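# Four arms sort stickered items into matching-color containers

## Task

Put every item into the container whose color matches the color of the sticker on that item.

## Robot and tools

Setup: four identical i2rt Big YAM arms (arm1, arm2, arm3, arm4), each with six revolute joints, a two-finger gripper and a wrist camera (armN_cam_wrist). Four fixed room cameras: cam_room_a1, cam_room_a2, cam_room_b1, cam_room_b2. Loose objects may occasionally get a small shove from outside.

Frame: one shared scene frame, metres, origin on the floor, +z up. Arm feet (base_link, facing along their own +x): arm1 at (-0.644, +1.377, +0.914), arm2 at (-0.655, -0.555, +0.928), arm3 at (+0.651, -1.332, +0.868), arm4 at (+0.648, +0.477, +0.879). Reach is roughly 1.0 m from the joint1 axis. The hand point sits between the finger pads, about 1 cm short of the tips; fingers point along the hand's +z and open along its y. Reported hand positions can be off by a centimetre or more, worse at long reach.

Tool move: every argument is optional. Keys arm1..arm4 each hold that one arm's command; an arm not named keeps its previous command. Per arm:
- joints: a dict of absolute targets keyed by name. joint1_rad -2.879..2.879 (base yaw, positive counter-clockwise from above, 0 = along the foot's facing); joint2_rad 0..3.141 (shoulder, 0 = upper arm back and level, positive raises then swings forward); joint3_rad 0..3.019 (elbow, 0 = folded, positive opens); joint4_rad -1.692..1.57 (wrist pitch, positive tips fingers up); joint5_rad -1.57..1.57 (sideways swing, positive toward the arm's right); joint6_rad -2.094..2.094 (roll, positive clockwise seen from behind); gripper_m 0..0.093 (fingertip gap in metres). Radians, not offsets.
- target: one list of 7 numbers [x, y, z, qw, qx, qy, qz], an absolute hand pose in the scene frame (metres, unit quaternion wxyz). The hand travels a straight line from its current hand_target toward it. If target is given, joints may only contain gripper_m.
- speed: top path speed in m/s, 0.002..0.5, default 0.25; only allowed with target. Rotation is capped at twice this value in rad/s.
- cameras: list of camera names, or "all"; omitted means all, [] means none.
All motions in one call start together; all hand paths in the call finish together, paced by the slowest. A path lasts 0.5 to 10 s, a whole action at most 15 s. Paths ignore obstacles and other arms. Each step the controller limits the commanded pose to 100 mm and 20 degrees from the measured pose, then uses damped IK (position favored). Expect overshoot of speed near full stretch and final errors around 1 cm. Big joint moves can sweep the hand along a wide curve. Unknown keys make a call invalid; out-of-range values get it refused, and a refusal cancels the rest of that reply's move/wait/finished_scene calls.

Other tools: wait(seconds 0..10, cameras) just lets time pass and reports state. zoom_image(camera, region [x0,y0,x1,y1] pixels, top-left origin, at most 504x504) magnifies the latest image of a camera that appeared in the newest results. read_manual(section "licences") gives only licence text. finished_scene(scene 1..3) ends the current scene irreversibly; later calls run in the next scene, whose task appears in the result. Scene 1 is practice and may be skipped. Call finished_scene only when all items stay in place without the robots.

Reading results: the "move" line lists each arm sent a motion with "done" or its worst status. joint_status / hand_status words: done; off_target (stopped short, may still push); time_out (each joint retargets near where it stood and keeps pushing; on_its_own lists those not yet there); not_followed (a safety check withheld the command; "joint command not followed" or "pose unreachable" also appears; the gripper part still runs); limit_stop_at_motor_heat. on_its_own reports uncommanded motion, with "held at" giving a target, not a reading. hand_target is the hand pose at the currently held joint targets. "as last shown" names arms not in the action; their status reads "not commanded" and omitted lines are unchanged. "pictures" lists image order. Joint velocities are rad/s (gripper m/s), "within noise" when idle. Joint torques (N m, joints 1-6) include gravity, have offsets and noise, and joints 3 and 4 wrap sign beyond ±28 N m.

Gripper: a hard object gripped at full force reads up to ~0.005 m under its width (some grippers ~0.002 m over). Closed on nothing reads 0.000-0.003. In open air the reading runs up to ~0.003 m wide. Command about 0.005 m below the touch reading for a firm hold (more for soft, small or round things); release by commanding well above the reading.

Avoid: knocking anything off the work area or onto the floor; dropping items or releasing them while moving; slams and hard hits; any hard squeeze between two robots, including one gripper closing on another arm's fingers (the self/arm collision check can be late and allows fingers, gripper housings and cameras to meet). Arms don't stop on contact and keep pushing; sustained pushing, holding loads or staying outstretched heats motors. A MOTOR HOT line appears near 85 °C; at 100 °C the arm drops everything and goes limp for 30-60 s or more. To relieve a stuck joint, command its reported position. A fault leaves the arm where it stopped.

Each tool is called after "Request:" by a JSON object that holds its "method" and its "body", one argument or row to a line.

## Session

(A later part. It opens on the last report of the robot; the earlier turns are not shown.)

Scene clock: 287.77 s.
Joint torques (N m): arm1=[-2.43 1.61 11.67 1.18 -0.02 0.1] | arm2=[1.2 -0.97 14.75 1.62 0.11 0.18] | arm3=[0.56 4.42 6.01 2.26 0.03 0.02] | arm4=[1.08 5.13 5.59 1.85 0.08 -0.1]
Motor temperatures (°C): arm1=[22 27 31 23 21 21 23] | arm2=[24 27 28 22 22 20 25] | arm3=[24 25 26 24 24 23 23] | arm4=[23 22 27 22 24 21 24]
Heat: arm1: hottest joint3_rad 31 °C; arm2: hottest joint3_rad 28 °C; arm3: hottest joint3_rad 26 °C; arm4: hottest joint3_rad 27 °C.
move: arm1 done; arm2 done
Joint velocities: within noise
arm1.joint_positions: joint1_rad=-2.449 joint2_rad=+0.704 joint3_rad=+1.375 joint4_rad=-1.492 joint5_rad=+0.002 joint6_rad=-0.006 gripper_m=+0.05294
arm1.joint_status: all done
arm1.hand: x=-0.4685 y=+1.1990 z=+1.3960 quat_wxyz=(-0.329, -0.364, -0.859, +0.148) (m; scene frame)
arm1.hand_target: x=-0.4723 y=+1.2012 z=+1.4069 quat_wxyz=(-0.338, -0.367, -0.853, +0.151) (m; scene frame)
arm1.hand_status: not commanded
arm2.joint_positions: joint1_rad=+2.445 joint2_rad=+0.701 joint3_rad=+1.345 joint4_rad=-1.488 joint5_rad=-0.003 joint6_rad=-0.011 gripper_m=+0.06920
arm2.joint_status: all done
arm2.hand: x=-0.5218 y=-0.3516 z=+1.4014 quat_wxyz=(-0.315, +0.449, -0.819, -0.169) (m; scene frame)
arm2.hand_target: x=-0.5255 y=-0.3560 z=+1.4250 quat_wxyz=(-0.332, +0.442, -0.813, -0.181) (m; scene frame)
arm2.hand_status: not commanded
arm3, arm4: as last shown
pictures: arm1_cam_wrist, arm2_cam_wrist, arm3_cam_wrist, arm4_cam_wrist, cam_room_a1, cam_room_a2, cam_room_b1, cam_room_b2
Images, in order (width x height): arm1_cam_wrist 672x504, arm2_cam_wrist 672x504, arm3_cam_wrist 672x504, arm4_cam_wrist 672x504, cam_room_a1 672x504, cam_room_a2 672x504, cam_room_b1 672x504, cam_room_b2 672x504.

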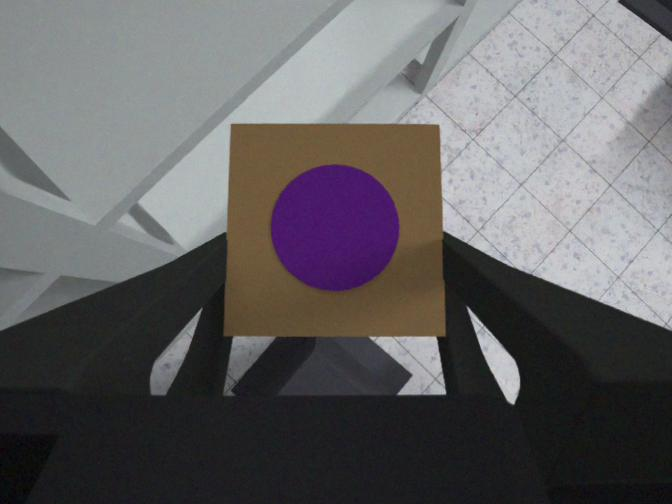

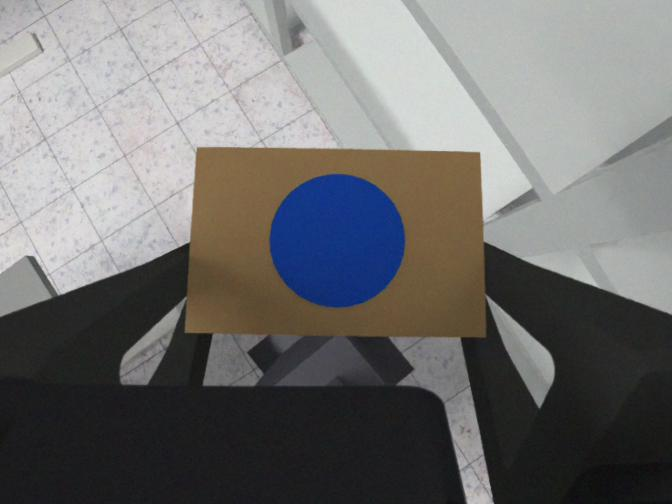

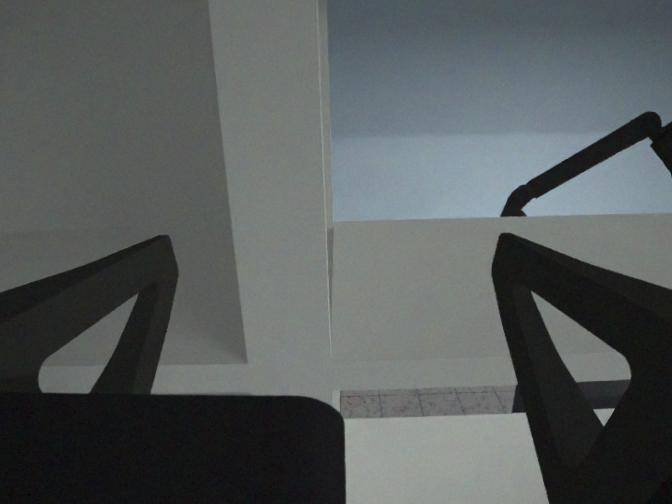

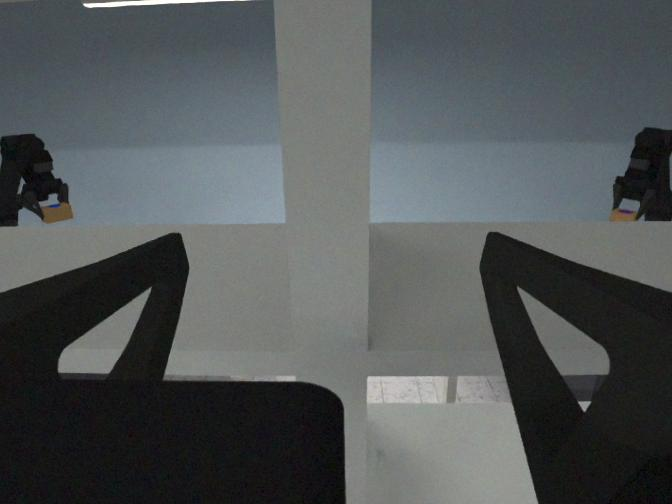

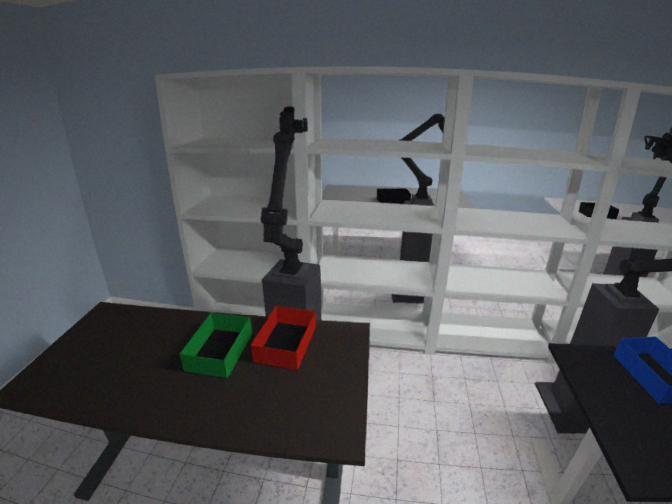

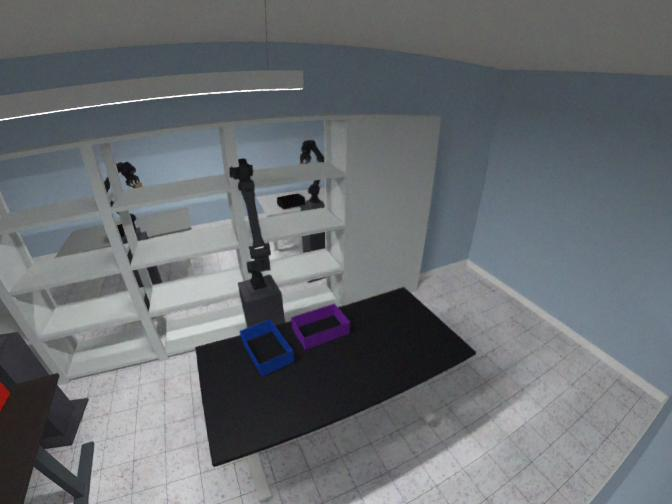

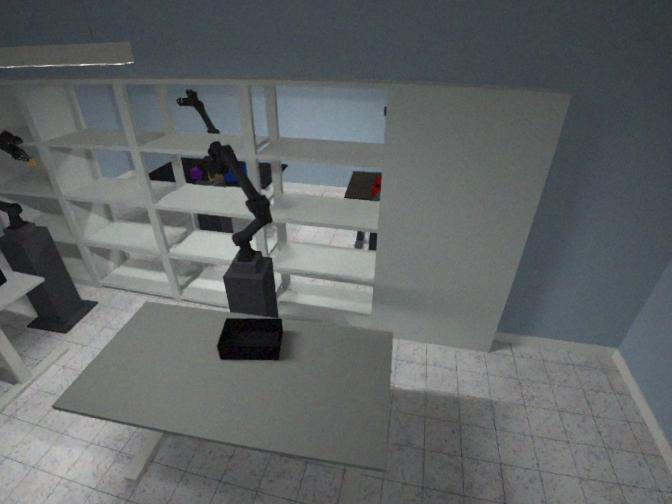

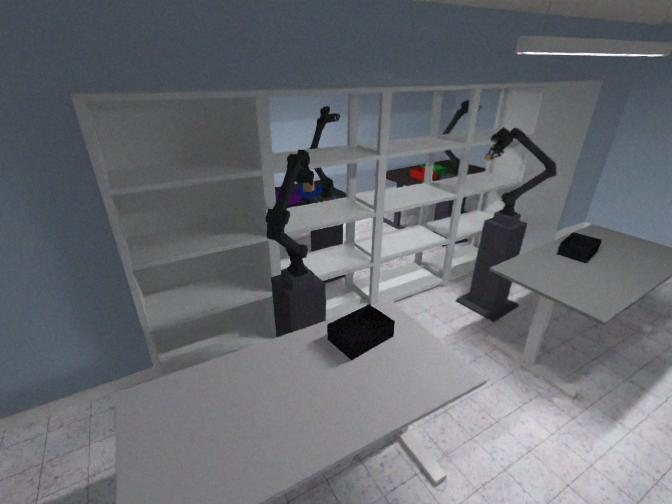

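Request:
{"method": "move", "body": {
  "arm4": {"joints":{"joint4_rad":-1.5}},
  "cameras": ["arm4_cam_wrist"]
}}

Request:
{"method": "move", "body": {
  "arm4": {"target":[0.53,0.78,1.47,0,0.88,0,-0.475],"speed":0.25},
  "cameras": ["arm4_cam_wrist"]
}}

Scene clock: 323.93 s.
Joint torques (N m): arm1=[-2.37 1.85 11.48 1.37 -0.05 0.08] | arm2=[1.2 -1.03 14.76 1.65 0.11 0.19] | arm3=[0.44 4.6 5.98 2.29 0.03 0.02] | arm4=[1.03 5.19 5.83 1.02 0.1 -0.09]
Motor temperatures (°C): arm1=[22 26 31 23 21 21 23] | arm2=[24 26 32 22 22 20 25] | arm3=[24 25 26 24 24 23 23] | arm4=[23 22 27 22 24 21 24]
Heat: arm1: hottest joint3_rad 31 °C; arm2: hottest joint3_rad 32 °C; arm3: hottest joint3_rad 26 °C; arm4: hottest joint3_rad 27 °C.
move: arm4 done
Joint velocities: within noise
arm1, arm2, arm3: as last shown
arm4.joint_positions: joint1_rad=+1.515 joint2_rad=+0.545 joint3_rad=+1.551 joint4_rad=-1.488 joint5_rad=-0.001 joint6_rad=+0.013 gripper_m=+0.09400
arm4.joint_status: all done
arm4.hand: x=+0.4952 y=+0.4797 z=+1.4736 quat_wxyz=(+0.005, +0.854, -0.006, -0.520) (m; scene frame)
arm4.hand_target: x=+0.4940 y=+0.4790 z=+1.4698 quat_wxyz=(+0.003, +0.859, +0.001, -0.512) (m; scene frame)
arm4.hand_status: not commanded
pictures: arm4_cam_wrist
Images, in order (width x height): arm4_cam_wrist 672x504.

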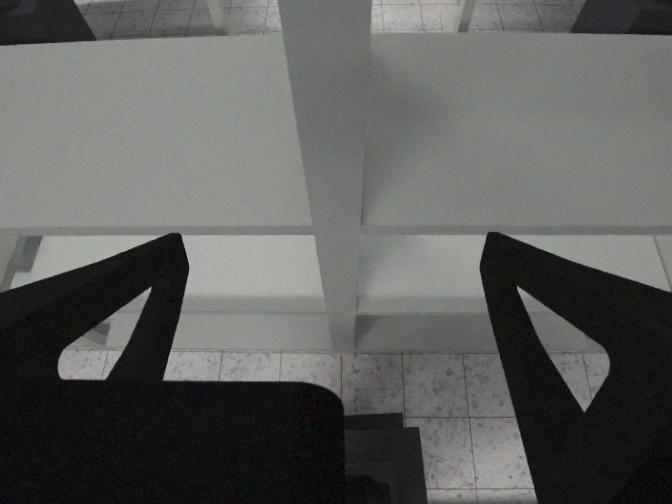

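Scene clock: 326.33 s.
Joint torques (N m): arm1=[-2.78 1.67 11.55 1.09 -0.05 0.07] | arm2=[1.14 -1.14 14.78 1.65 0.11 0.18] | arm3=[0.56 4.42 5.98 2.22 0.03 0.02] | arm4=[1.08 -5.25 10.43 0.34 -0.3 -0.07]
Motor temperatures (°C): arm1=[22 26 31 23 21 21 23] | arm2=[24 26 32 22 22 20 25] | arm3=[24 25 26 24 24 23 23] | arm4=[23 22 27 22 24 21 24]
Heat: arm1: hottest joint3_rad 31 °C; arm2: hottest joint3_rad 32 °C; arm3: hottest joint3_rad 26 °C; arm4: hottest joint3_rad 27 °C.
move: arm4 off_target
Joint velocities: within noise
arm1, arm2, arm3: as last shown
arm4.joint_positions: joint1_rad=-0.163 joint2_rad=+1.073 joint3_rad=+1.681 joint4_rad=-1.668 joint5_rad=-1.069 joint6_rad=-1.142 gripper_m=+0.09401
arm4.joint_status: not commanded
arm4.hand: x=+0.5321 y=+0.7842 z=+1.4560 quat_wxyz=(-0.134, +0.836, -0.097, -0.523) (m; scene frame)
arm4.hand_target: x=+0.5292 y=+0.7798 z=+1.4693 quat_wxyz=(-0.147, +0.837, -0.081, -0.521) (m; scene frame)
arm4.hand_status: off_target (0.015 m and 20.4 deg from the pose sent, 0.302 m and 6.0 deg at the start; pose on its path clipped on 61 of 72 steps; a joint's target at an end of its range on 39 of 72 steps)
pictures: arm4_cam_wrist
Images, in order (width x height): arm4_cam_wrist 672x504.

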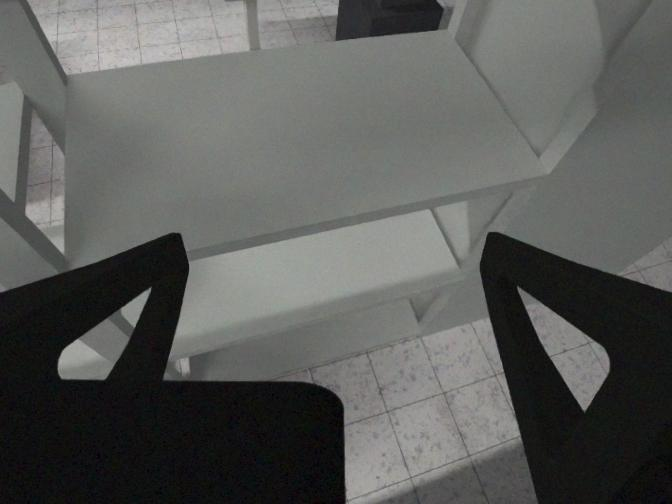

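Request:
{"method": "move", "body": {
  "arm1": {"joints":{"joint1_rad":-2.325}},
  "arm2": {"joints":{"joint1_rad":2.206}},
  "arm4": {"joints":{"joint1_rad":0.3,"joint2_rad":0.55,"joint3_rad":1.55,"joint4_rad":-1.0,"joint5_rad":0,"joint6_rad":0}},
  "cameras": []
}}

Request:
{"method": "move", "body": {
  "arm1": {"target":[-0.257,1.061,1.22,0.3605,0.310,0.870,-0.128],"speed":0.25},
  "arm2": {"target":[-0.29,-0.2135,1.22,0.356,-0.339,0.859,0.1405],"speed":0.25},
  "cameras": ["arm1_cam_wrist","arm2_cam_wrist","cam_room_b1","cam_room_a2","cam_room_b2","arm4_cam_wrist"]
}}

Scene clock: 386.50 s.
Joint torques (N m): arm1=[-1.2 2.49 11.63 1.25 0.01 0.09] | arm2=[0.32 -1.08 14.75 1.65 0.03 0.18] | arm3=[0.44 4.6 5.97 2.24 0.02 0.02] | arm4=[0.91 4.42 5.86 1.98 0.2 0.15]
Motor temperatures (°C): arm1=[21 25 32 23 21 21 23] | arm2=[24 25 35 22 22 20 25] | arm3=[24 25 26 24 24 23 23] | arm4=[23 22 31 22 25 21 24]
Heat: arm1: hottest joint3_rad 32 °C; arm2: hottest joint3_rad 35 °C; arm3: hottest joint3_rad 26 °C; arm4: hottest joint3_rad 31 °C.
move: arm1 done; arm2 done; arm4 done
Joint velocities: within noise
arm1.joint_positions: joint1_rad=-2.330 joint2_rad=+0.704 joint3_rad=+1.375 joint4_rad=-1.492 joint5_rad=+0.000 joint6_rad=-0.006 gripper_m=+0.05294
arm1.joint_status: all done
arm1.hand: x=-0.4485 y=+1.2203 z=+1.3958 quat_wxyz=(-0.337, -0.312, -0.879, +0.126) (m; scene frame)
arm1.hand_target: x=-0.4509 y=+1.2240 z=+1.4067 quat_wxyz=(-0.347, -0.311, -0.876, +0.128) (m; scene frame)
arm1.hand_status: not commanded
arm2.joint_positions: joint1_rad=+2.210 joint2_rad=+0.701 joint3_rad=+1.345 joint4_rad=-1.488 joint5_rad=-0.001 joint6_rad=-0.011 gripper_m=+0.06920
arm2.joint_status: all done
arm2.hand: x=-0.4774 y=-0.3888 z=+1.4014 quat_wxyz=(-0.332, +0.350, -0.866, -0.131) (m; scene frame)
arm2.hand_target: x=-0.4807 y=-0.3936 z=+1.4250 quat_wxyz=(-0.351, +0.340, -0.861, -0.139) (m; scene frame)
arm2.hand_status: not commanded
arm3.joint_positions: joint1_rad=-1.439 joint2_rad=+0.549 joint3_rad=+1.552 joint4_rad=-0.717 joint5_rad=-0.001 joint6_rad=-0.008 gripper_m=+0.09399
arm3.joint_status: not commanded
arm3.hand: x=+0.4740 y=-1.3225 z=+1.6446 quat_wxyz=(-0.006, -0.600, +0.000, +0.800) (m; scene frame)
arm3.hand_target: x=+0.4742 y=-1.3205 z=+1.6476 quat_wxyz=(-0.004, -0.594, +0.005, +0.805) (m; scene frame)
arm3.hand_status: not commanded
arm4.joint_positions: joint1_rad=+0.294 joint2_rad=+0.550 joint3_rad=+1.551 joint4_rad=-1.017 joint5_rad=-0.003 joint6_rad=-0.014 gripper_m=+0.09402
arm4.joint_status: all done
arm4.hand: x=+0.5870 y=+0.6550 z=+1.5830 quat_wxyz=(-0.403, +0.587, -0.405, -0.573) (m; scene frame)
arm4.hand_target: x=+0.5864 y=+0.6553 z=+1.5864 quat_wxyz=(-0.401, +0.580, -0.405, -0.581) (m; scene frame)
arm4.hand_status: not commanded
pictures: none
No camera images: "cameras" was empty.

Scene clock: 388.50 s.
Joint torques (N m): arm1=[-2.43 -7.59 12.71 2.35 -0.04 0.06] | arm2=[0.73 -11.22 11.82 3.02 0.13 0.2] | arm3=[0.5 4.48 6 2.25 0.03 0.02] | arm4=[1.14 4.54 5.87 2.04 0.21 0.15]
Motor temperatures (°C): arm1=[21 25 33 23 21 21 23] | arm2=[24 25 35 22 22 20 25] | arm3=[24 25 26 24 24 23 23] | arm4=[23 22 31 22 25 21 24]
Heat: arm1: hottest joint3_rad 33 °C; arm2: hottest joint3_rad 35 °C; arm3: hottest joint3_rad 26 °C; arm4: hottest joint3_rad 31 °C.
move: arm1 off_target; arm2 done
Joint velocities: within noise
arm1.joint_positions: joint1_rad=-2.330 joint2_rad=+1.185 joint3_rad=+1.103 joint4_rad=-0.740 joint5_rad=-0.011 joint6_rad=-0.006 gripper_m=+0.05294
arm1.joint_status: not commanded
arm1.hand: x=-0.2601 y=+1.0653 z=+1.2032 quat_wxyz=(-0.339, -0.310, -0.880, +0.121) (m; scene frame)
arm1.hand_target: x=-0.2573 y=+1.0613 z=+1.2201 quat_wxyz=(-0.361, -0.310, -0.870, +0.128) (m; scene frame)
arm1.hand_status: off_target (0.018 m and 2.9 deg from the pose sent, 0.305 m and 2.9 deg at the start)
arm2.joint_positions: joint1_rad=+2.210 joint2_rad=+1.202 joint3_rad=+1.092 joint4_rad=-0.695 joint5_rad=+0.000 joint6_rad=-0.011 gripper_m=+0.06920
arm2.joint_status: not commanded
arm2.hand: x=-0.2925 y=-0.2143 z=+1.2189 quat_wxyz=(-0.349, +0.347, -0.860, -0.137) (m; scene frame)
arm2.hand_target: x=-0.2899 y=-0.2136 z=+1.2201 quat_wxyz=(-0.356, +0.339, -0.859, -0.141) (m; scene frame)
arm2.hand_status: done (0.003 m and 1.3 deg from the pose sent, 0.314 m and 3.3 deg at the start)
arm3, arm4: as last shown
arm4.hand: x=+0.5870 y=+0.6550 z=+1.5830 quat_wxyz=(-0.403, +0.587, -0.405, -0.574) (m; scene frame)
arm4.hand_target: x=+0.5864 y=+0.6553 z=+1.5864 quat_wxyz=(-0.401, +0.580, -0.406, -0.581) (m; scene frame)
pictures: arm1_cam_wrist, arm2_cam_wrist, arm4_cam_wrist, cam_room_a2, cam_room_b1, cam_room_b2
Images, in order (width x height): arm1_cam_wrist 672x504, arm2_cam_wrist 672x504, arm4_cam_wrist 672x504, cam_room_a2 672x504, cam_room_b1 672x504, cam_room_b2 672x504.

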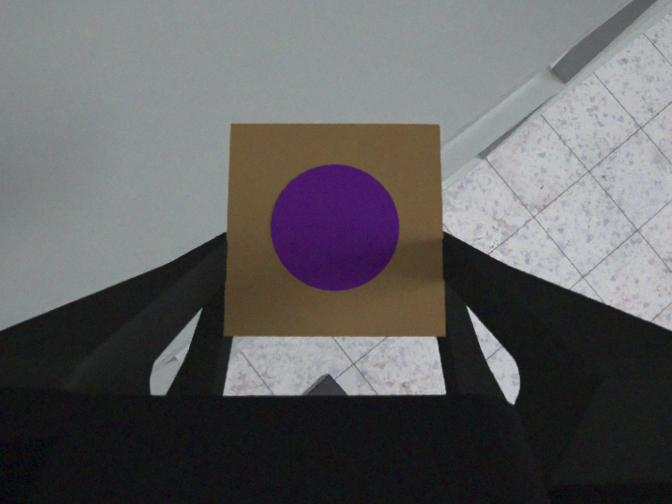

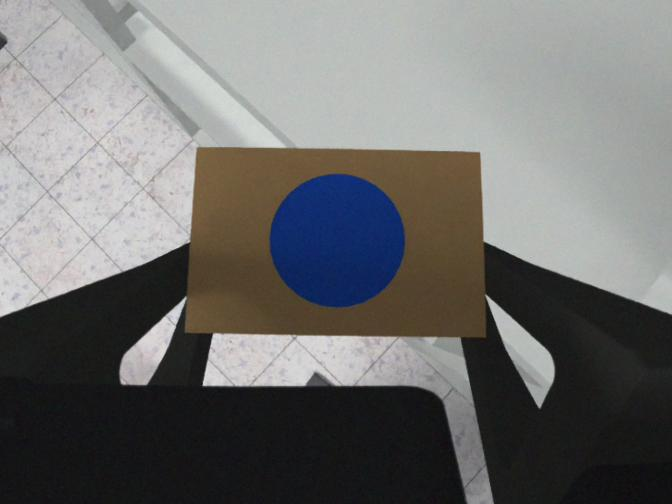

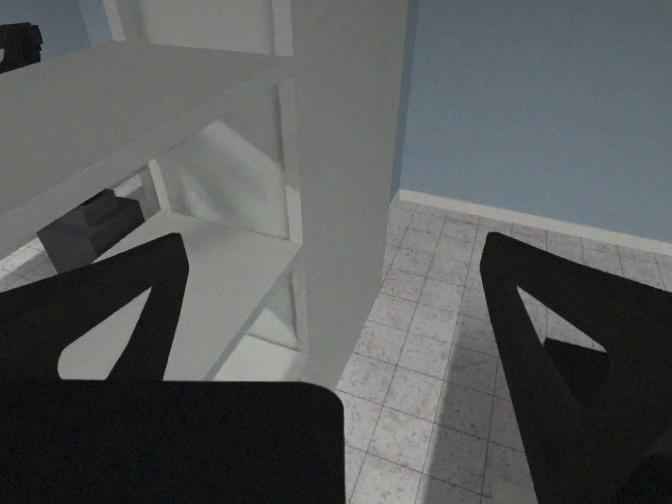

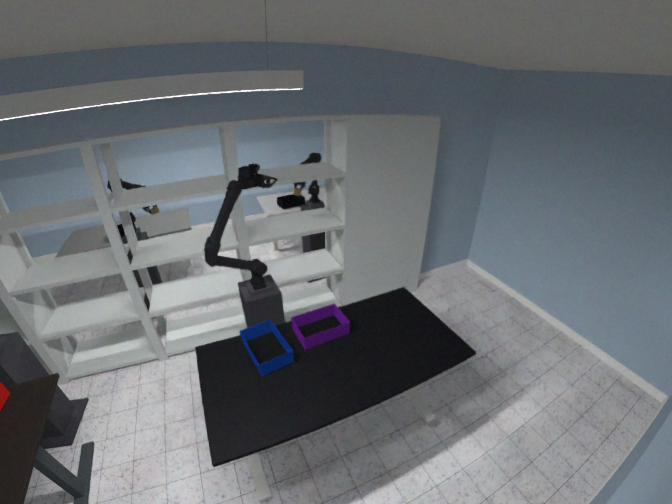

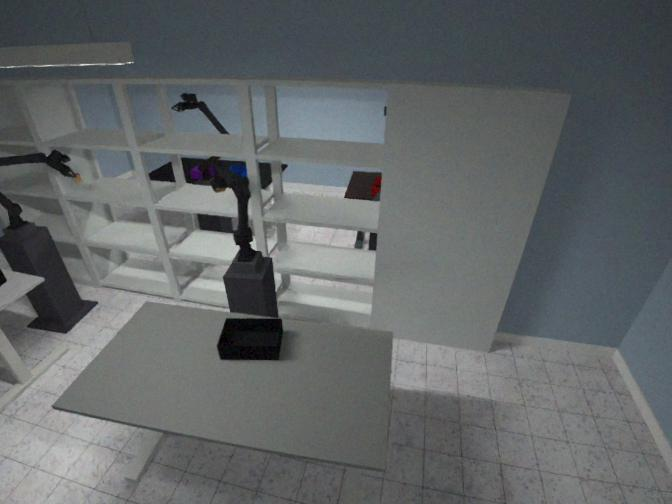

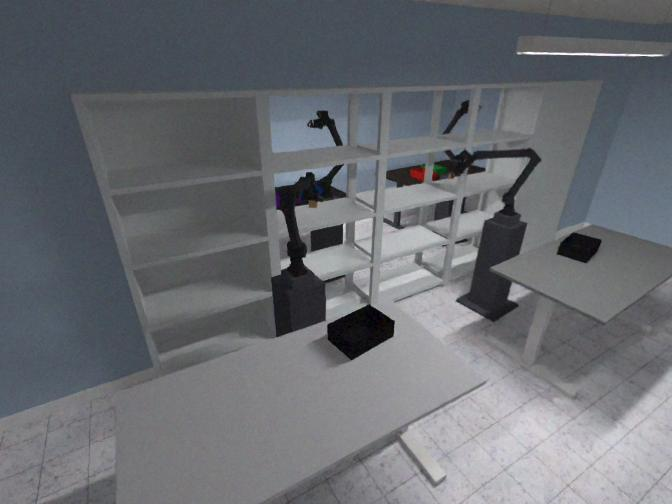

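Request:
{"method": "move", "body": {
  "arm1": {"target":[-0.06,0.9,1.17,0.3605,0.310,0.870,-0.128],"speed":0.2},
  "arm2": {"target":[-0.04,0.02,1.16,0.356,-0.339,0.859,0.1405],"speed":0.2},
  "cameras": ["arm1_cam_wrist","arm2_cam_wrist","cam_room_b1","cam_room_a2","cam_room_b2","cam_room_a1"]
}}

Scene clock: 399.63 s.
Joint torques (N m): arm1=[-2.14 -16.73 17.81 1.21 0.06 0.12] | arm2=[0.38 -23.82 18.11 1.62 0.07 0.18] | arm3=[0.62 4.66 5.97 2.24 0.03 0.03] | arm4=[1.32 4.19 5.98 2.03 0.19 0.21]
Motor temperatures (°C): arm1=[21 25 35 23 21 21 23] | arm2=[24 25 35 22 22 20 25] | arm3=[24 25 26 24 24 23 23] | arm4=[23 22 31 22 25 21 24]
Heat: arm1: hottest joint3_rad 35 °C; arm2: hottest joint3_rad 35 °C; arm3: hottest joint3_rad 26 °C; arm4: hottest joint3_rad 31 °C.
move: arm1 off_target; arm2 off_target
Joint velocities: within noise
arm1.joint_positions: joint1_rad=-2.330 joint2_rad=+1.848 joint3_rad=+1.678 joint4_rad=-0.663 joint5_rad=-0.011 joint6_rad=-0.006 gripper_m=+0.05294
arm1.joint_status: not commanded
arm1.hand: x=-0.0744 y=+0.9111 z=+1.1338 quat_wxyz=(-0.334, -0.311, -0.882, +0.119) (m; scene frame)
arm1.hand_target: x=-0.0620 y=+0.9018 z=+1.1703 quat_wxyz=(-0.361, -0.310, -0.870, +0.128) (m; scene frame)
arm1.hand_status: off_target (0.040 m and 3.5 deg from the pose sent, 0.262 m and 2.9 deg at the start)
arm2.joint_positions: joint1_rad=+2.210 joint2_rad=+2.121 joint3_rad=+2.061 joint4_rad=-0.755 joint5_rad=+0.000 joint6_rad=-0.011 gripper_m=+0.06920
arm2.joint_status: not commanded
arm2.hand: x=-0.0530 y=+0.0117 z=+1.1474 quat_wxyz=(-0.345, +0.348, -0.861, -0.136) (m; scene frame)
arm2.hand_target: x=-0.0410 y=+0.0189 z=+1.1598 quat_wxyz=(-0.357, +0.339, -0.859, -0.141) (m; scene frame)
arm2.hand_status: off_target (0.020 m and 1.7 deg from the pose sent, 0.349 m and 1.3 deg at the start)
arm3, arm4: as last shown
pictures: arm1_cam_wrist, arm2_cam_wrist, cam_room_a1, cam_room_a2, cam_room_b1, cam_room_b2
Images, in order (width x height): arm1_cam_wrist 672x504, arm2_cam_wrist 672x504, cam_room_a1 672x504, cam_room_a2 672x504, cam_room_b1 672x504, cam_room_b2 672x504.

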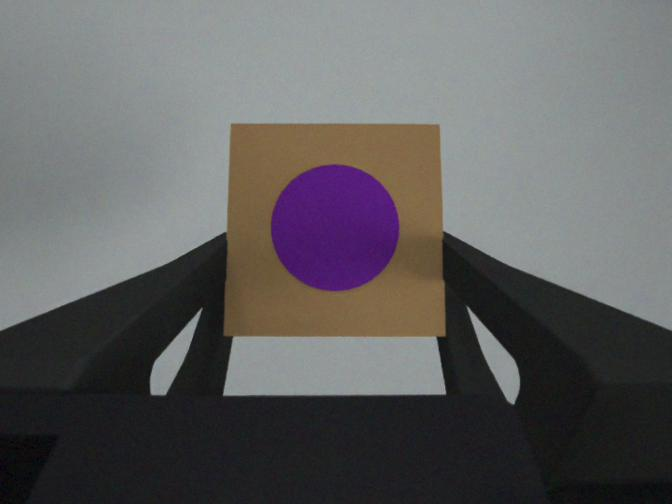

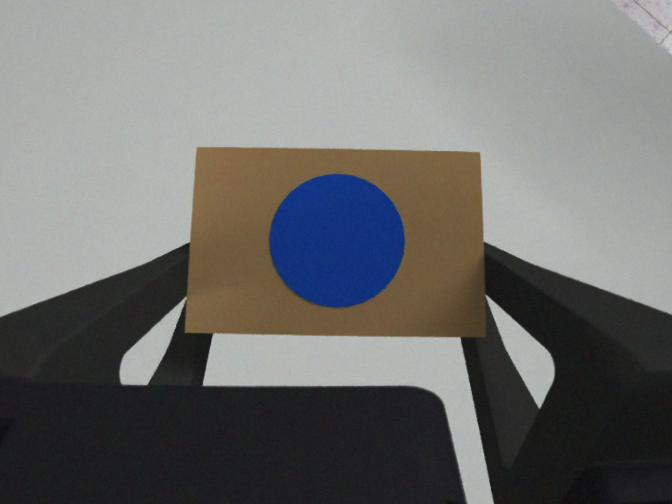

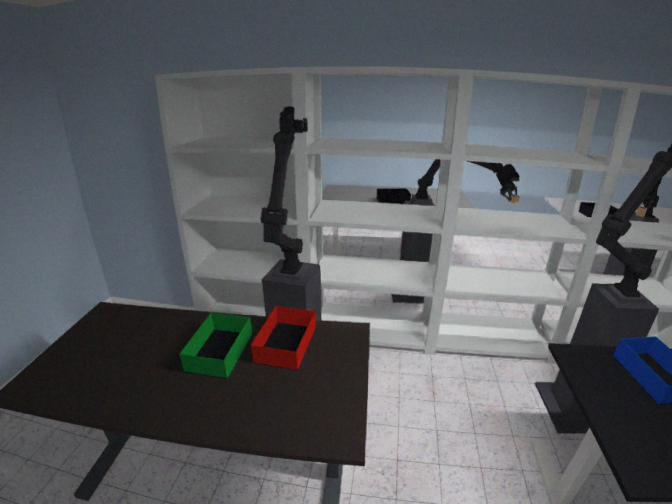

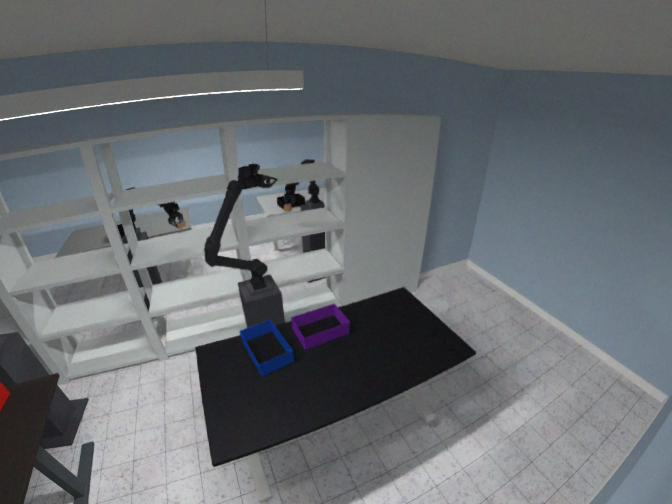

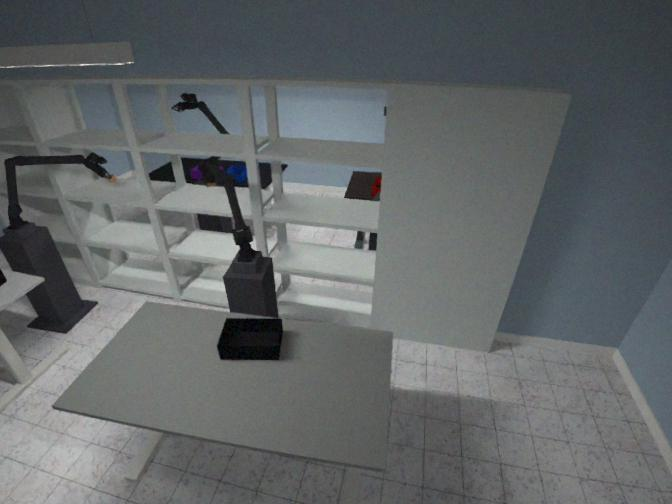

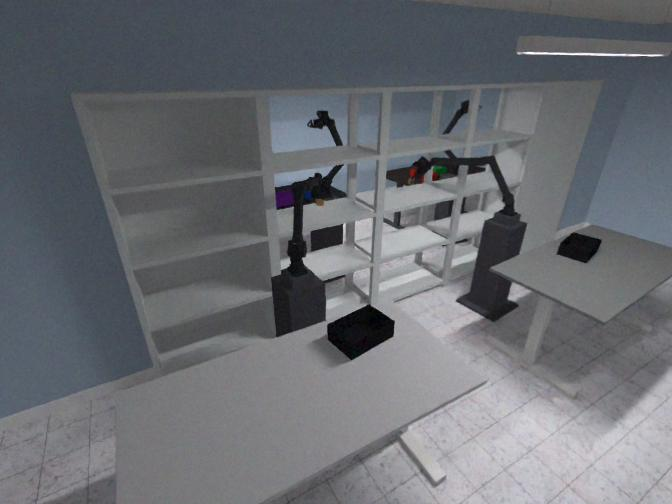

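Request:
{"method": "move", "body": {
  "arm1": {"target":[-0.06,0.9,1.12,0.3605,0.310,0.870,-0.128],"speed":0.1},
  "arm2": {"target":[-0.04,0.02,1.10,0.356,-0.339,0.859,0.1405],"speed":0.1},
  "cameras": ["arm1_cam_wrist","arm2_cam_wrist"]
}}

Request:
{"method": "move", "body": {
  "arm1": {"target":[-0.06,0.9,1.09,0.3605,0.310,0.870,-0.128],"speed":0.05},
  "arm2": {"target":[-0.04,0.02,1.06,0.356,-0.339,0.859,0.1405],"speed":0.05},
  "cameras": ["arm1_cam_wrist","arm2_cam_wrist"]
}}

Scene clock: 406.13 s.
Joint torques (N m): arm1=[-2.26 -17.03 12.16 2.39 0.05 0.1] | arm2=[0.38 -23.24 11.62 3.07 0.08 0.18] | arm3=[0.44 4.66 5.94 2.26 0.03 0.01] | arm4=[1.49 4.01 5.93 2.03 0.19 0.18]
Motor temperatures (°C): arm1=[21 25 35 23 21 21 23] | arm2=[24 26 37 22 22 20 25] | arm3=[24 25 26 24 24 23 23] | arm4=[23 22 30 22 25 21 24]
Heat: arm1: hottest joint3_rad 35 °C; arm2: hottest joint3_rad 37 °C; arm3: hottest joint3_rad 26 °C; arm4: hottest joint3_rad 30 °C.
move: arm1 done; arm2 off_target
Joint velocities: within noise
arm1.joint_positions: joint1_rad=-2.330 joint2_rad=+1.875 joint3_rad=+1.654 joint4_rad=-0.578 joint5_rad=-0.011 joint6_rad=-0.005 gripper_m=+0.05294
arm1.joint_status: not commanded
arm1.hand: x=-0.0659 y=+0.9038 z=+1.1149 quat_wxyz=(-0.348, -0.309, -0.876, +0.125) (m; scene frame)
arm1.hand_target: x=-0.0601 y=+0.9002 z=+1.1203 quat_wxyz=(-0.361, -0.310, -0.870, +0.128) (m; scene frame)
arm1.hand_status: done (0.009 m and 1.6 deg from the pose sent, 0.023 m and 3.5 deg at the start)
arm2.joint_positions: joint1_rad=+2.210 joint2_rad=+2.135 joint3_rad=+2.016 joint4_rad=-0.648 joint5_rad=+0.000 joint6_rad=-0.011 gripper_m=+0.06920
arm2.joint_status: not commanded
arm2.hand: x=-0.0456 y=+0.0187 z=+1.1291 quat_wxyz=(-0.365, +0.344, -0.853, -0.143) (m; scene frame)
arm2.hand_target: x=-0.0408 y=+0.0191 z=+1.1004 quat_wxyz=(-0.356, +0.339, -0.859, -0.140) (m; scene frame)
arm2.hand_status: off_target (0.030 m and 1.5 deg from the pose sent, 0.050 m and 1.7 deg at the start)
arm3, arm4: as last shown
pictures: arm1_cam_wrist, arm2_cam_wrist
Images, in order (width x height): arm1_cam_wrist 672x504, arm2_cam_wrist 672x504.

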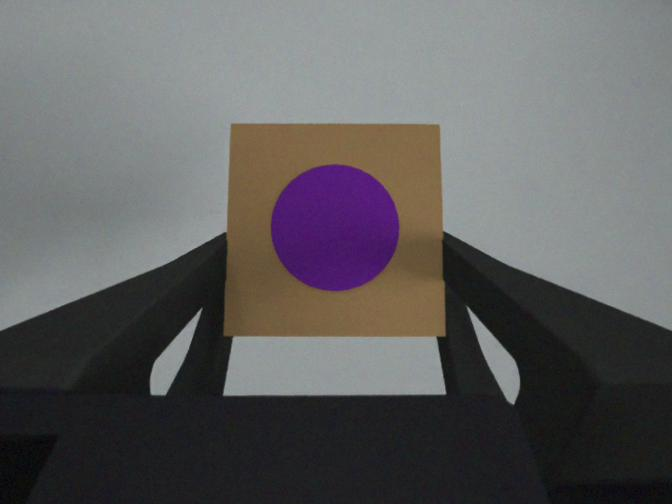

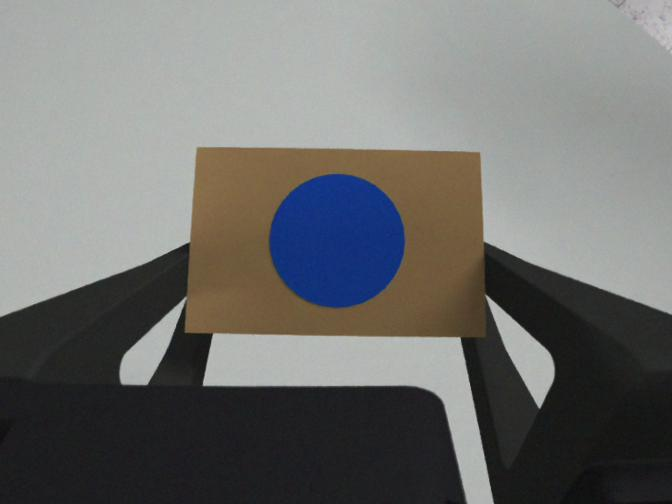

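Scene clock: 407.50 s.
Joint torques (N m): arm1=[-1.61 -16.38 11.74 2.5 0.11 0.12] | arm2=[0.32 -23.47 11.32 3.11 0.08 0.18] | arm3=[0.5 4.66 6 2.28 0.02 0.01] | arm4=[1.08 4.31 5.93 2.11 0.22 0.17]
Motor temperatures (°C): arm1=[21 25 35 23 21 21 23] | arm2=[24 26 37 22 22 20 25] | arm3=[24 25 26 24 24 23 23] | arm4=[23 22 30 22 25 21 24]
Heat: arm1: hottest joint3_rad 35 °C; arm2: hottest joint3_rad 37 °C; arm3: hottest joint3_rad 26 °C; arm4: hottest joint3_rad 30 °C.
move: arm1 done; arm2 off_target
Joint velocities: within noise
arm1.joint_positions: joint1_rad=-2.330 joint2_rad=+1.892 joint3_rad=+1.606 joint4_rad=-0.507 joint5_rad=-0.011 joint6_rad=-0.005 gripper_m=+0.05294
arm1.joint_status: not commanded
arm1.hand: x=-0.0658 y=+0.9034 z=+1.0889 quat_wxyz=(-0.351, -0.309, -0.875, +0.126) (m; scene frame)
arm1.hand_target: x=-0.0600 y=+0.9002 z=+1.0901 quat_wxyz=(-0.361, -0.310, -0.870, +0.128) (m; scene frame)
arm1.hand_status: done (0.007 m and 1.3 deg from the pose sent, 0.026 m and 1.6 deg at the start)
arm2.joint_positions: joint1_rad=+2.210 joint2_rad=+2.157 joint3_rad=+1.953 joint4_rad=-0.561 joint5_rad=+0.000 joint6_rad=-0.011 gripper_m=+0.06920
arm2.joint_status: not commanded
arm2.hand: x=-0.0443 y=+0.0199 z=+1.0921 quat_wxyz=(-0.367, +0.344, -0.852, -0.144) (m; scene frame)
arm2.hand_target: x=-0.0410 y=+0.0189 z=+1.0604 quat_wxyz=(-0.356, +0.339, -0.859, -0.140) (m; scene frame)
arm2.hand_status: off_target (0.032 m and 1.6 deg from the pose sent, 0.069 m and 1.5 deg at the start)
arm3, arm4: as last shown
pictures: arm1_cam_wrist, arm2_cam_wrist
Images, in order (width x height): arm1_cam_wrist 672x504, arm2_cam_wrist 672x504.

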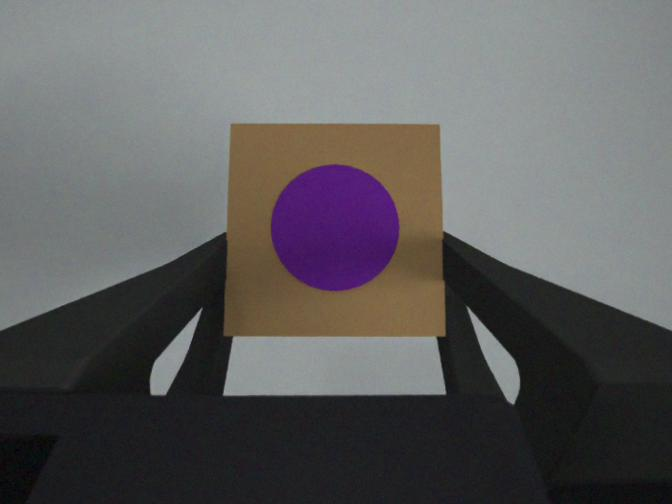

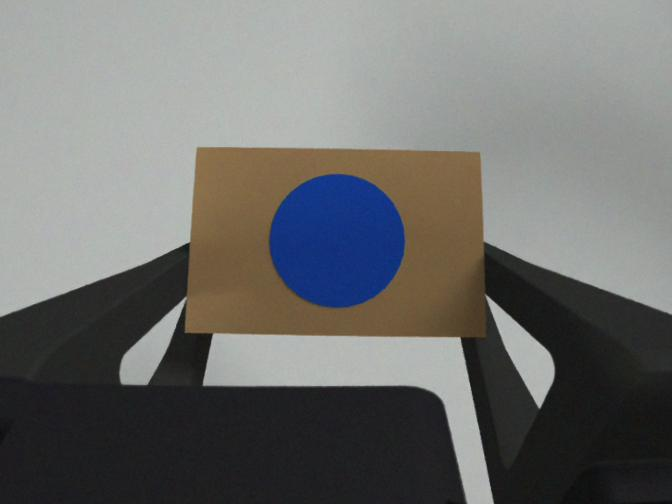

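Request:
{"method": "move", "body": {
  "arm1": {"target":[-0.06,0.9,1.07,0.3605,0.310,0.870,-0.128],"speed":0.04},
  "arm2": {"target":[-0.04,0.02,1.04,0.356,-0.339,0.859,0.1405],"speed":0.04},
  "cameras": ["arm1_cam_wrist","arm2_cam_wrist"]
}}

Request:
{"method": "move", "body": {
  "arm1": {"target":[-0.06,0.9,1.055,0.3605,0.310,0.870,-0.128],"speed":0.04},
  "arm2": {"target":[-0.04,0.02,1.025,0.356,-0.339,0.859,0.1405],"speed":0.04},
  "cameras": ["arm1_cam_wrist","arm2_cam_wrist"]
}}

Request:
{"method": "move", "body": {
  "arm1": {"target":[-0.06,0.9,1.04,0.3605,0.310,0.870,-0.128],"speed":0.04},
  "arm2": {"target":[-0.04,0.02,1.01,0.356,-0.339,0.859,0.1405],"speed":0.04},
  "cameras": ["arm1_cam_wrist","arm2_cam_wrist","cam_room_a2"]
}}

Scene clock: 414.83 s.
Joint torques (N m): arm1=[-1.44 -16.79 11.56 2.58 0.01 0.08] | arm2=[0.56 -23.41 11.04 3.1 0.09 0.18] | arm3=[0.5 4.48 6 2.22 0.03 0.01] | arm4=[1.44 4.95 5.94 1.98 0.19 0.21]
Motor temperatures (°C): arm1=[21 26 35 23 21 21 23] | arm2=[24 27 36 23 22 20 25] | arm3=[24 25 26 24 24 23 23] | arm4=[23 22 30 22 25 21 24]
Heat: arm1: hottest joint3_rad 35 °C; arm2: hottest joint3_rad 36 °C; arm3: hottest joint3_rad 26 °C; arm4: hottest joint3_rad 30 °C.
move: arm1 done; arm2 off_target
Joint velocities: within noise
arm1.joint_positions: joint1_rad=-2.330 joint2_rad=+1.910 joint3_rad=+1.577 joint4_rad=-0.461 joint5_rad=-0.011 joint6_rad=-0.004 gripper_m=+0.05294
arm1.joint_status: not commanded
arm1.hand: x=-0.0659 y=+0.9032 z=+1.0681 quat_wxyz=(-0.350, -0.309, -0.875, +0.125) (m; scene frame)
arm1.hand_target: x=-0.0600 y=+0.9002 z=+1.0701 quat_wxyz=(-0.361, -0.310, -0.870, +0.128) (m; scene frame)
arm1.hand_status: done (0.007 m and 1.4 deg from the pose sent, 0.020 m and 1.3 deg at the start)
arm2.joint_positions: joint1_rad=+2.210 joint2_rad=+2.171 joint3_rad=+1.928 joint4_rad=-0.518 joint5_rad=+0.000 joint6_rad=-0.011 gripper_m=+0.06920
arm2.joint_status: not commanded
arm2.hand: x=-0.0435 y=+0.0208 z=+1.0743 quat_wxyz=(-0.368, +0.344, -0.852, -0.145) (m; scene frame)
arm2.hand_target: x=-0.0411 y=+0.0189 z=+1.0405 quat_wxyz=(-0.356, +0.339, -0.859, -0.140) (m; scene frame)
arm2.hand_status: off_target (0.034 m and 1.8 deg from the pose sent, 0.052 m and 1.6 deg at the start)
arm3, arm4: as last shown
pictures: arm1_cam_wrist, arm2_cam_wrist
Images, in order (width x height): arm1_cam_wrist 672x504, arm2_cam_wrist 672x504.

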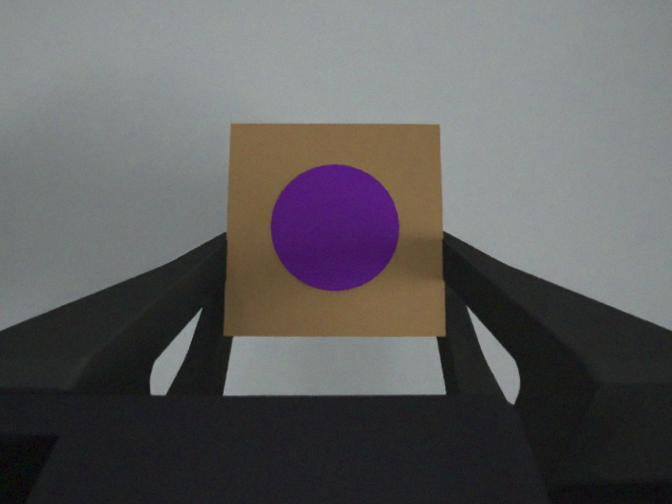

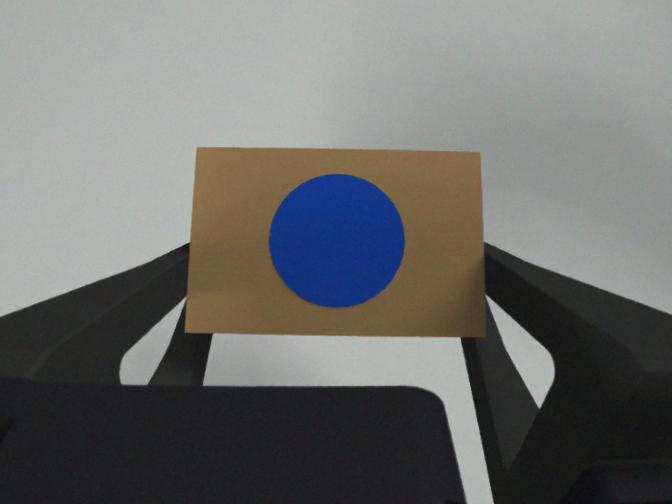

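Scene clock: 415.87 s.
Joint torques (N m): arm1=[-1.73 -16.79 11.55 2.56 0.04 0.1] | arm2=[0.5 -23.12 10.99 3.12 0.09 0.19] | arm3=[0.44 4.54 5.98 2.26 0.03 0.01] | arm4=[1.32 3.96 6.01 2.03 0.18 0.14]
Motor temperatures (°C): arm1=[21 26 35 23 21 21 23] | arm2=[24 27 36 23 22 20 25] | arm3=[24 25 26 24 24 23 23] | arm4=[23 22 30 22 25 21 24]
Heat: arm1: hottest joint3_rad 35 °C; arm2: hottest joint3_rad 36 °C; arm3: hottest joint3_rad 26 °C; arm4: hottest joint3_rad 30 °C.
move: arm1 done; arm2 off_target
Joint velocities: within noise
arm1.joint_positions: joint1_rad=-2.330 joint2_rad=+1.923 joint3_rad=+1.557 joint4_rad=-0.427 joint5_rad=-0.011 joint6_rad=-0.004 gripper_m=+0.05294
arm1.joint_status: not commanded
arm1.hand: x=-0.0658 y=+0.9030 z=+1.0543 quat_wxyz=(-0.351, -0.309, -0.875, +0.126) (m; scene frame)
arm1.hand_target: x=-0.0600 y=+0.9002 z=+1.0551 quat_wxyz=(-0.361, -0.310, -0.870, +0.128) (m; scene frame)
arm1.hand_status: done (0.007 m and 1.3 deg from the pose sent, 0.015 m and 1.4 deg at the start)
arm2.joint_positions: joint1_rad=+2.210 joint2_rad=+2.184 joint3_rad=+1.911 joint4_rad=-0.487 joint5_rad=+0.000 joint6_rad=-0.011 gripper_m=+0.06920
arm2.joint_status: not commanded
arm2.hand: x=-0.0429 y=+0.0213 z=+1.0602 quat_wxyz=(-0.369, +0.344, -0.851, -0.145) (m; scene frame)
arm2.hand_target: x=-0.0411 y=+0.0188 z=+1.0256 quat_wxyz=(-0.356, +0.339, -0.859, -0.140) (m; scene frame)
arm2.hand_status: off_target (0.035 m and 1.9 deg from the pose sent, 0.049 m and 1.8 deg at the start)
arm3, arm4: as last shown
pictures: arm1_cam_wrist, arm2_cam_wrist
Images, in order (width x height): arm1_cam_wrist 672x504, arm2_cam_wrist 672x504.

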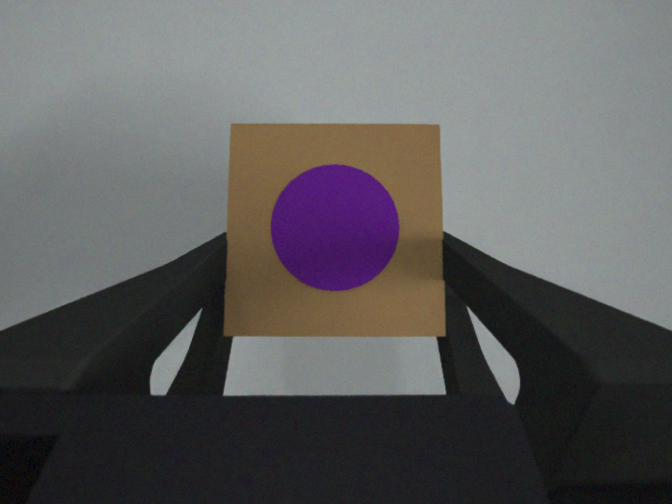

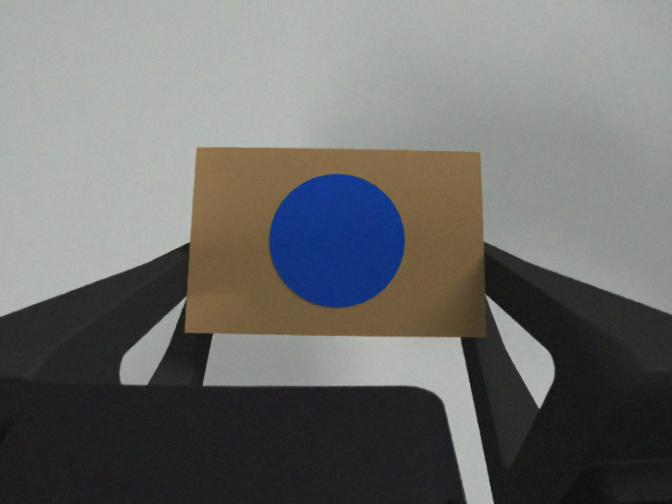

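Scene clock: 416.87 s.
Joint torques (N m): arm1=[-1.73 -16.91 11.34 2.45 0.08 0.12] | arm2=[0.5 -23.18 10.88 3.07 0.08 0.19] | arm3=[0.56 4.6 5.97 2.25 0.03 0.02] | arm4=[1.85 4.13 5.87 1.96 0.19 0.16]
Motor temperatures (°C): arm1=[21 26 35 23 21 21 23] | arm2=[24 27 36 23 22 20 25] | arm3=[24 25 26 24 24 23 23] | arm4=[23 22 30 22 25 21 24]
Heat: arm1: hottest joint3_rad 35 °C; arm2: hottest joint3_rad 36 °C; arm3: hottest joint3_rad 26 °C; arm4: hottest joint3_rad 30 °C.
move: arm1 done; arm2 off_target
Joint velocities: within noise
arm1.joint_positions: joint1_rad=-2.330 joint2_rad=+1.939 joint3_rad=+1.539 joint4_rad=-0.393 joint5_rad=-0.010 joint6_rad=-0.004 gripper_m=+0.05294
arm1.joint_status: not commanded
arm1.hand: x=-0.0659 y=+0.9028 z=+1.0391 quat_wxyz=(-0.351, -0.309, -0.875, +0.126) (m; scene frame)
arm1.hand_target: x=-0.0600 y=+0.9002 z=+1.0402 quat_wxyz=(-0.361, -0.310, -0.870, +0.128) (m; scene frame)
arm1.hand_status: done (0.007 m and 1.3 deg from the pose sent, 0.016 m and 1.3 deg at the start)
arm2.joint_positions: joint1_rad=+2.210 joint2_rad=+2.198 joint3_rad=+1.895 joint4_rad=-0.457 joint5_rad=+0.000 joint6_rad=-0.011 gripper_m=+0.06920
arm2.joint_status: not commanded
arm2.hand: x=-0.0424 y=+0.0218 z=+1.0448 quat_wxyz=(-0.369, +0.344, -0.851, -0.145) (m; scene frame)
arm2.hand_target: x=-0.0411 y=+0.0188 z=+1.0104 quat_wxyz=(-0.356, +0.339, -0.859, -0.140) (m; scene frame)
arm2.hand_status: off_target (0.035 m and 1.8 deg from the pose sent, 0.050 m and 1.9 deg at the start)
arm3, arm4: as last shown
pictures: arm1_cam_wrist, arm2_cam_wrist, cam_room_a2
Images, in order (width x height): arm1_cam_wrist 672x504, arm2_cam_wrist 672x504, cam_room_a2 672x504.

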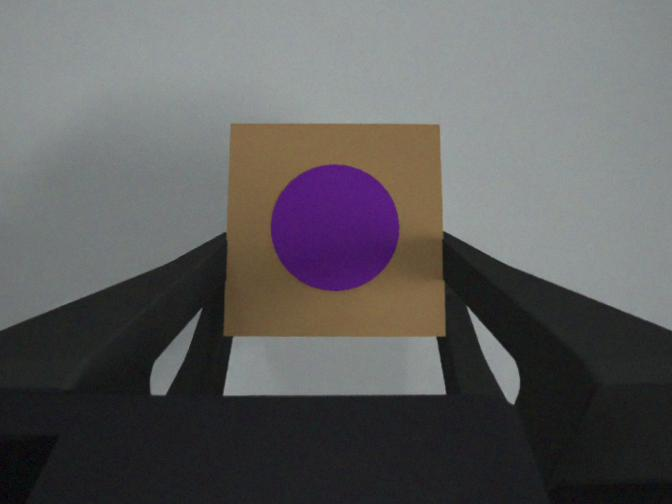

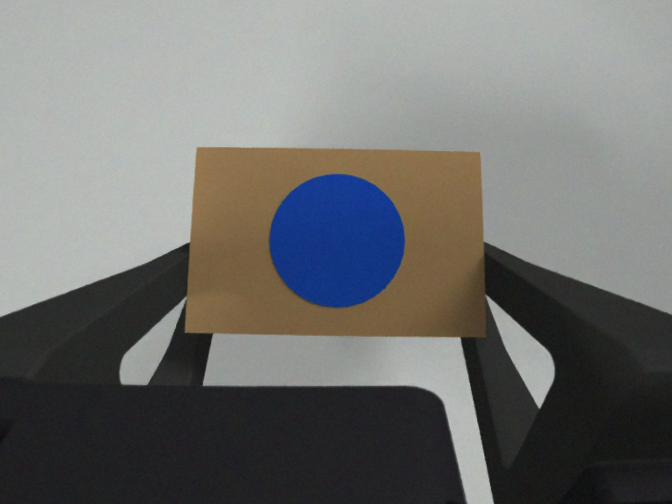

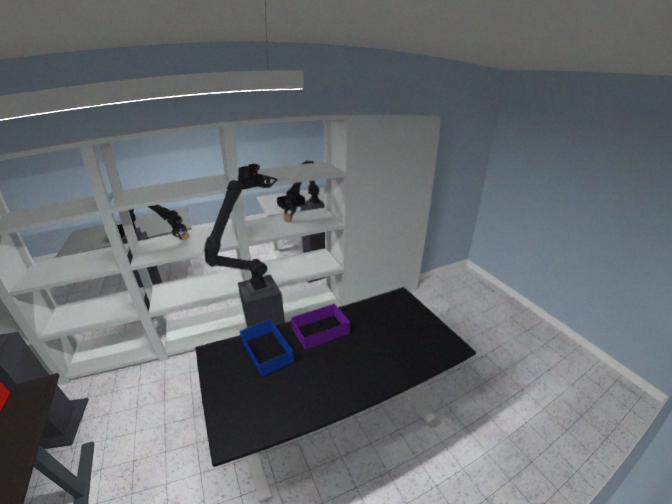

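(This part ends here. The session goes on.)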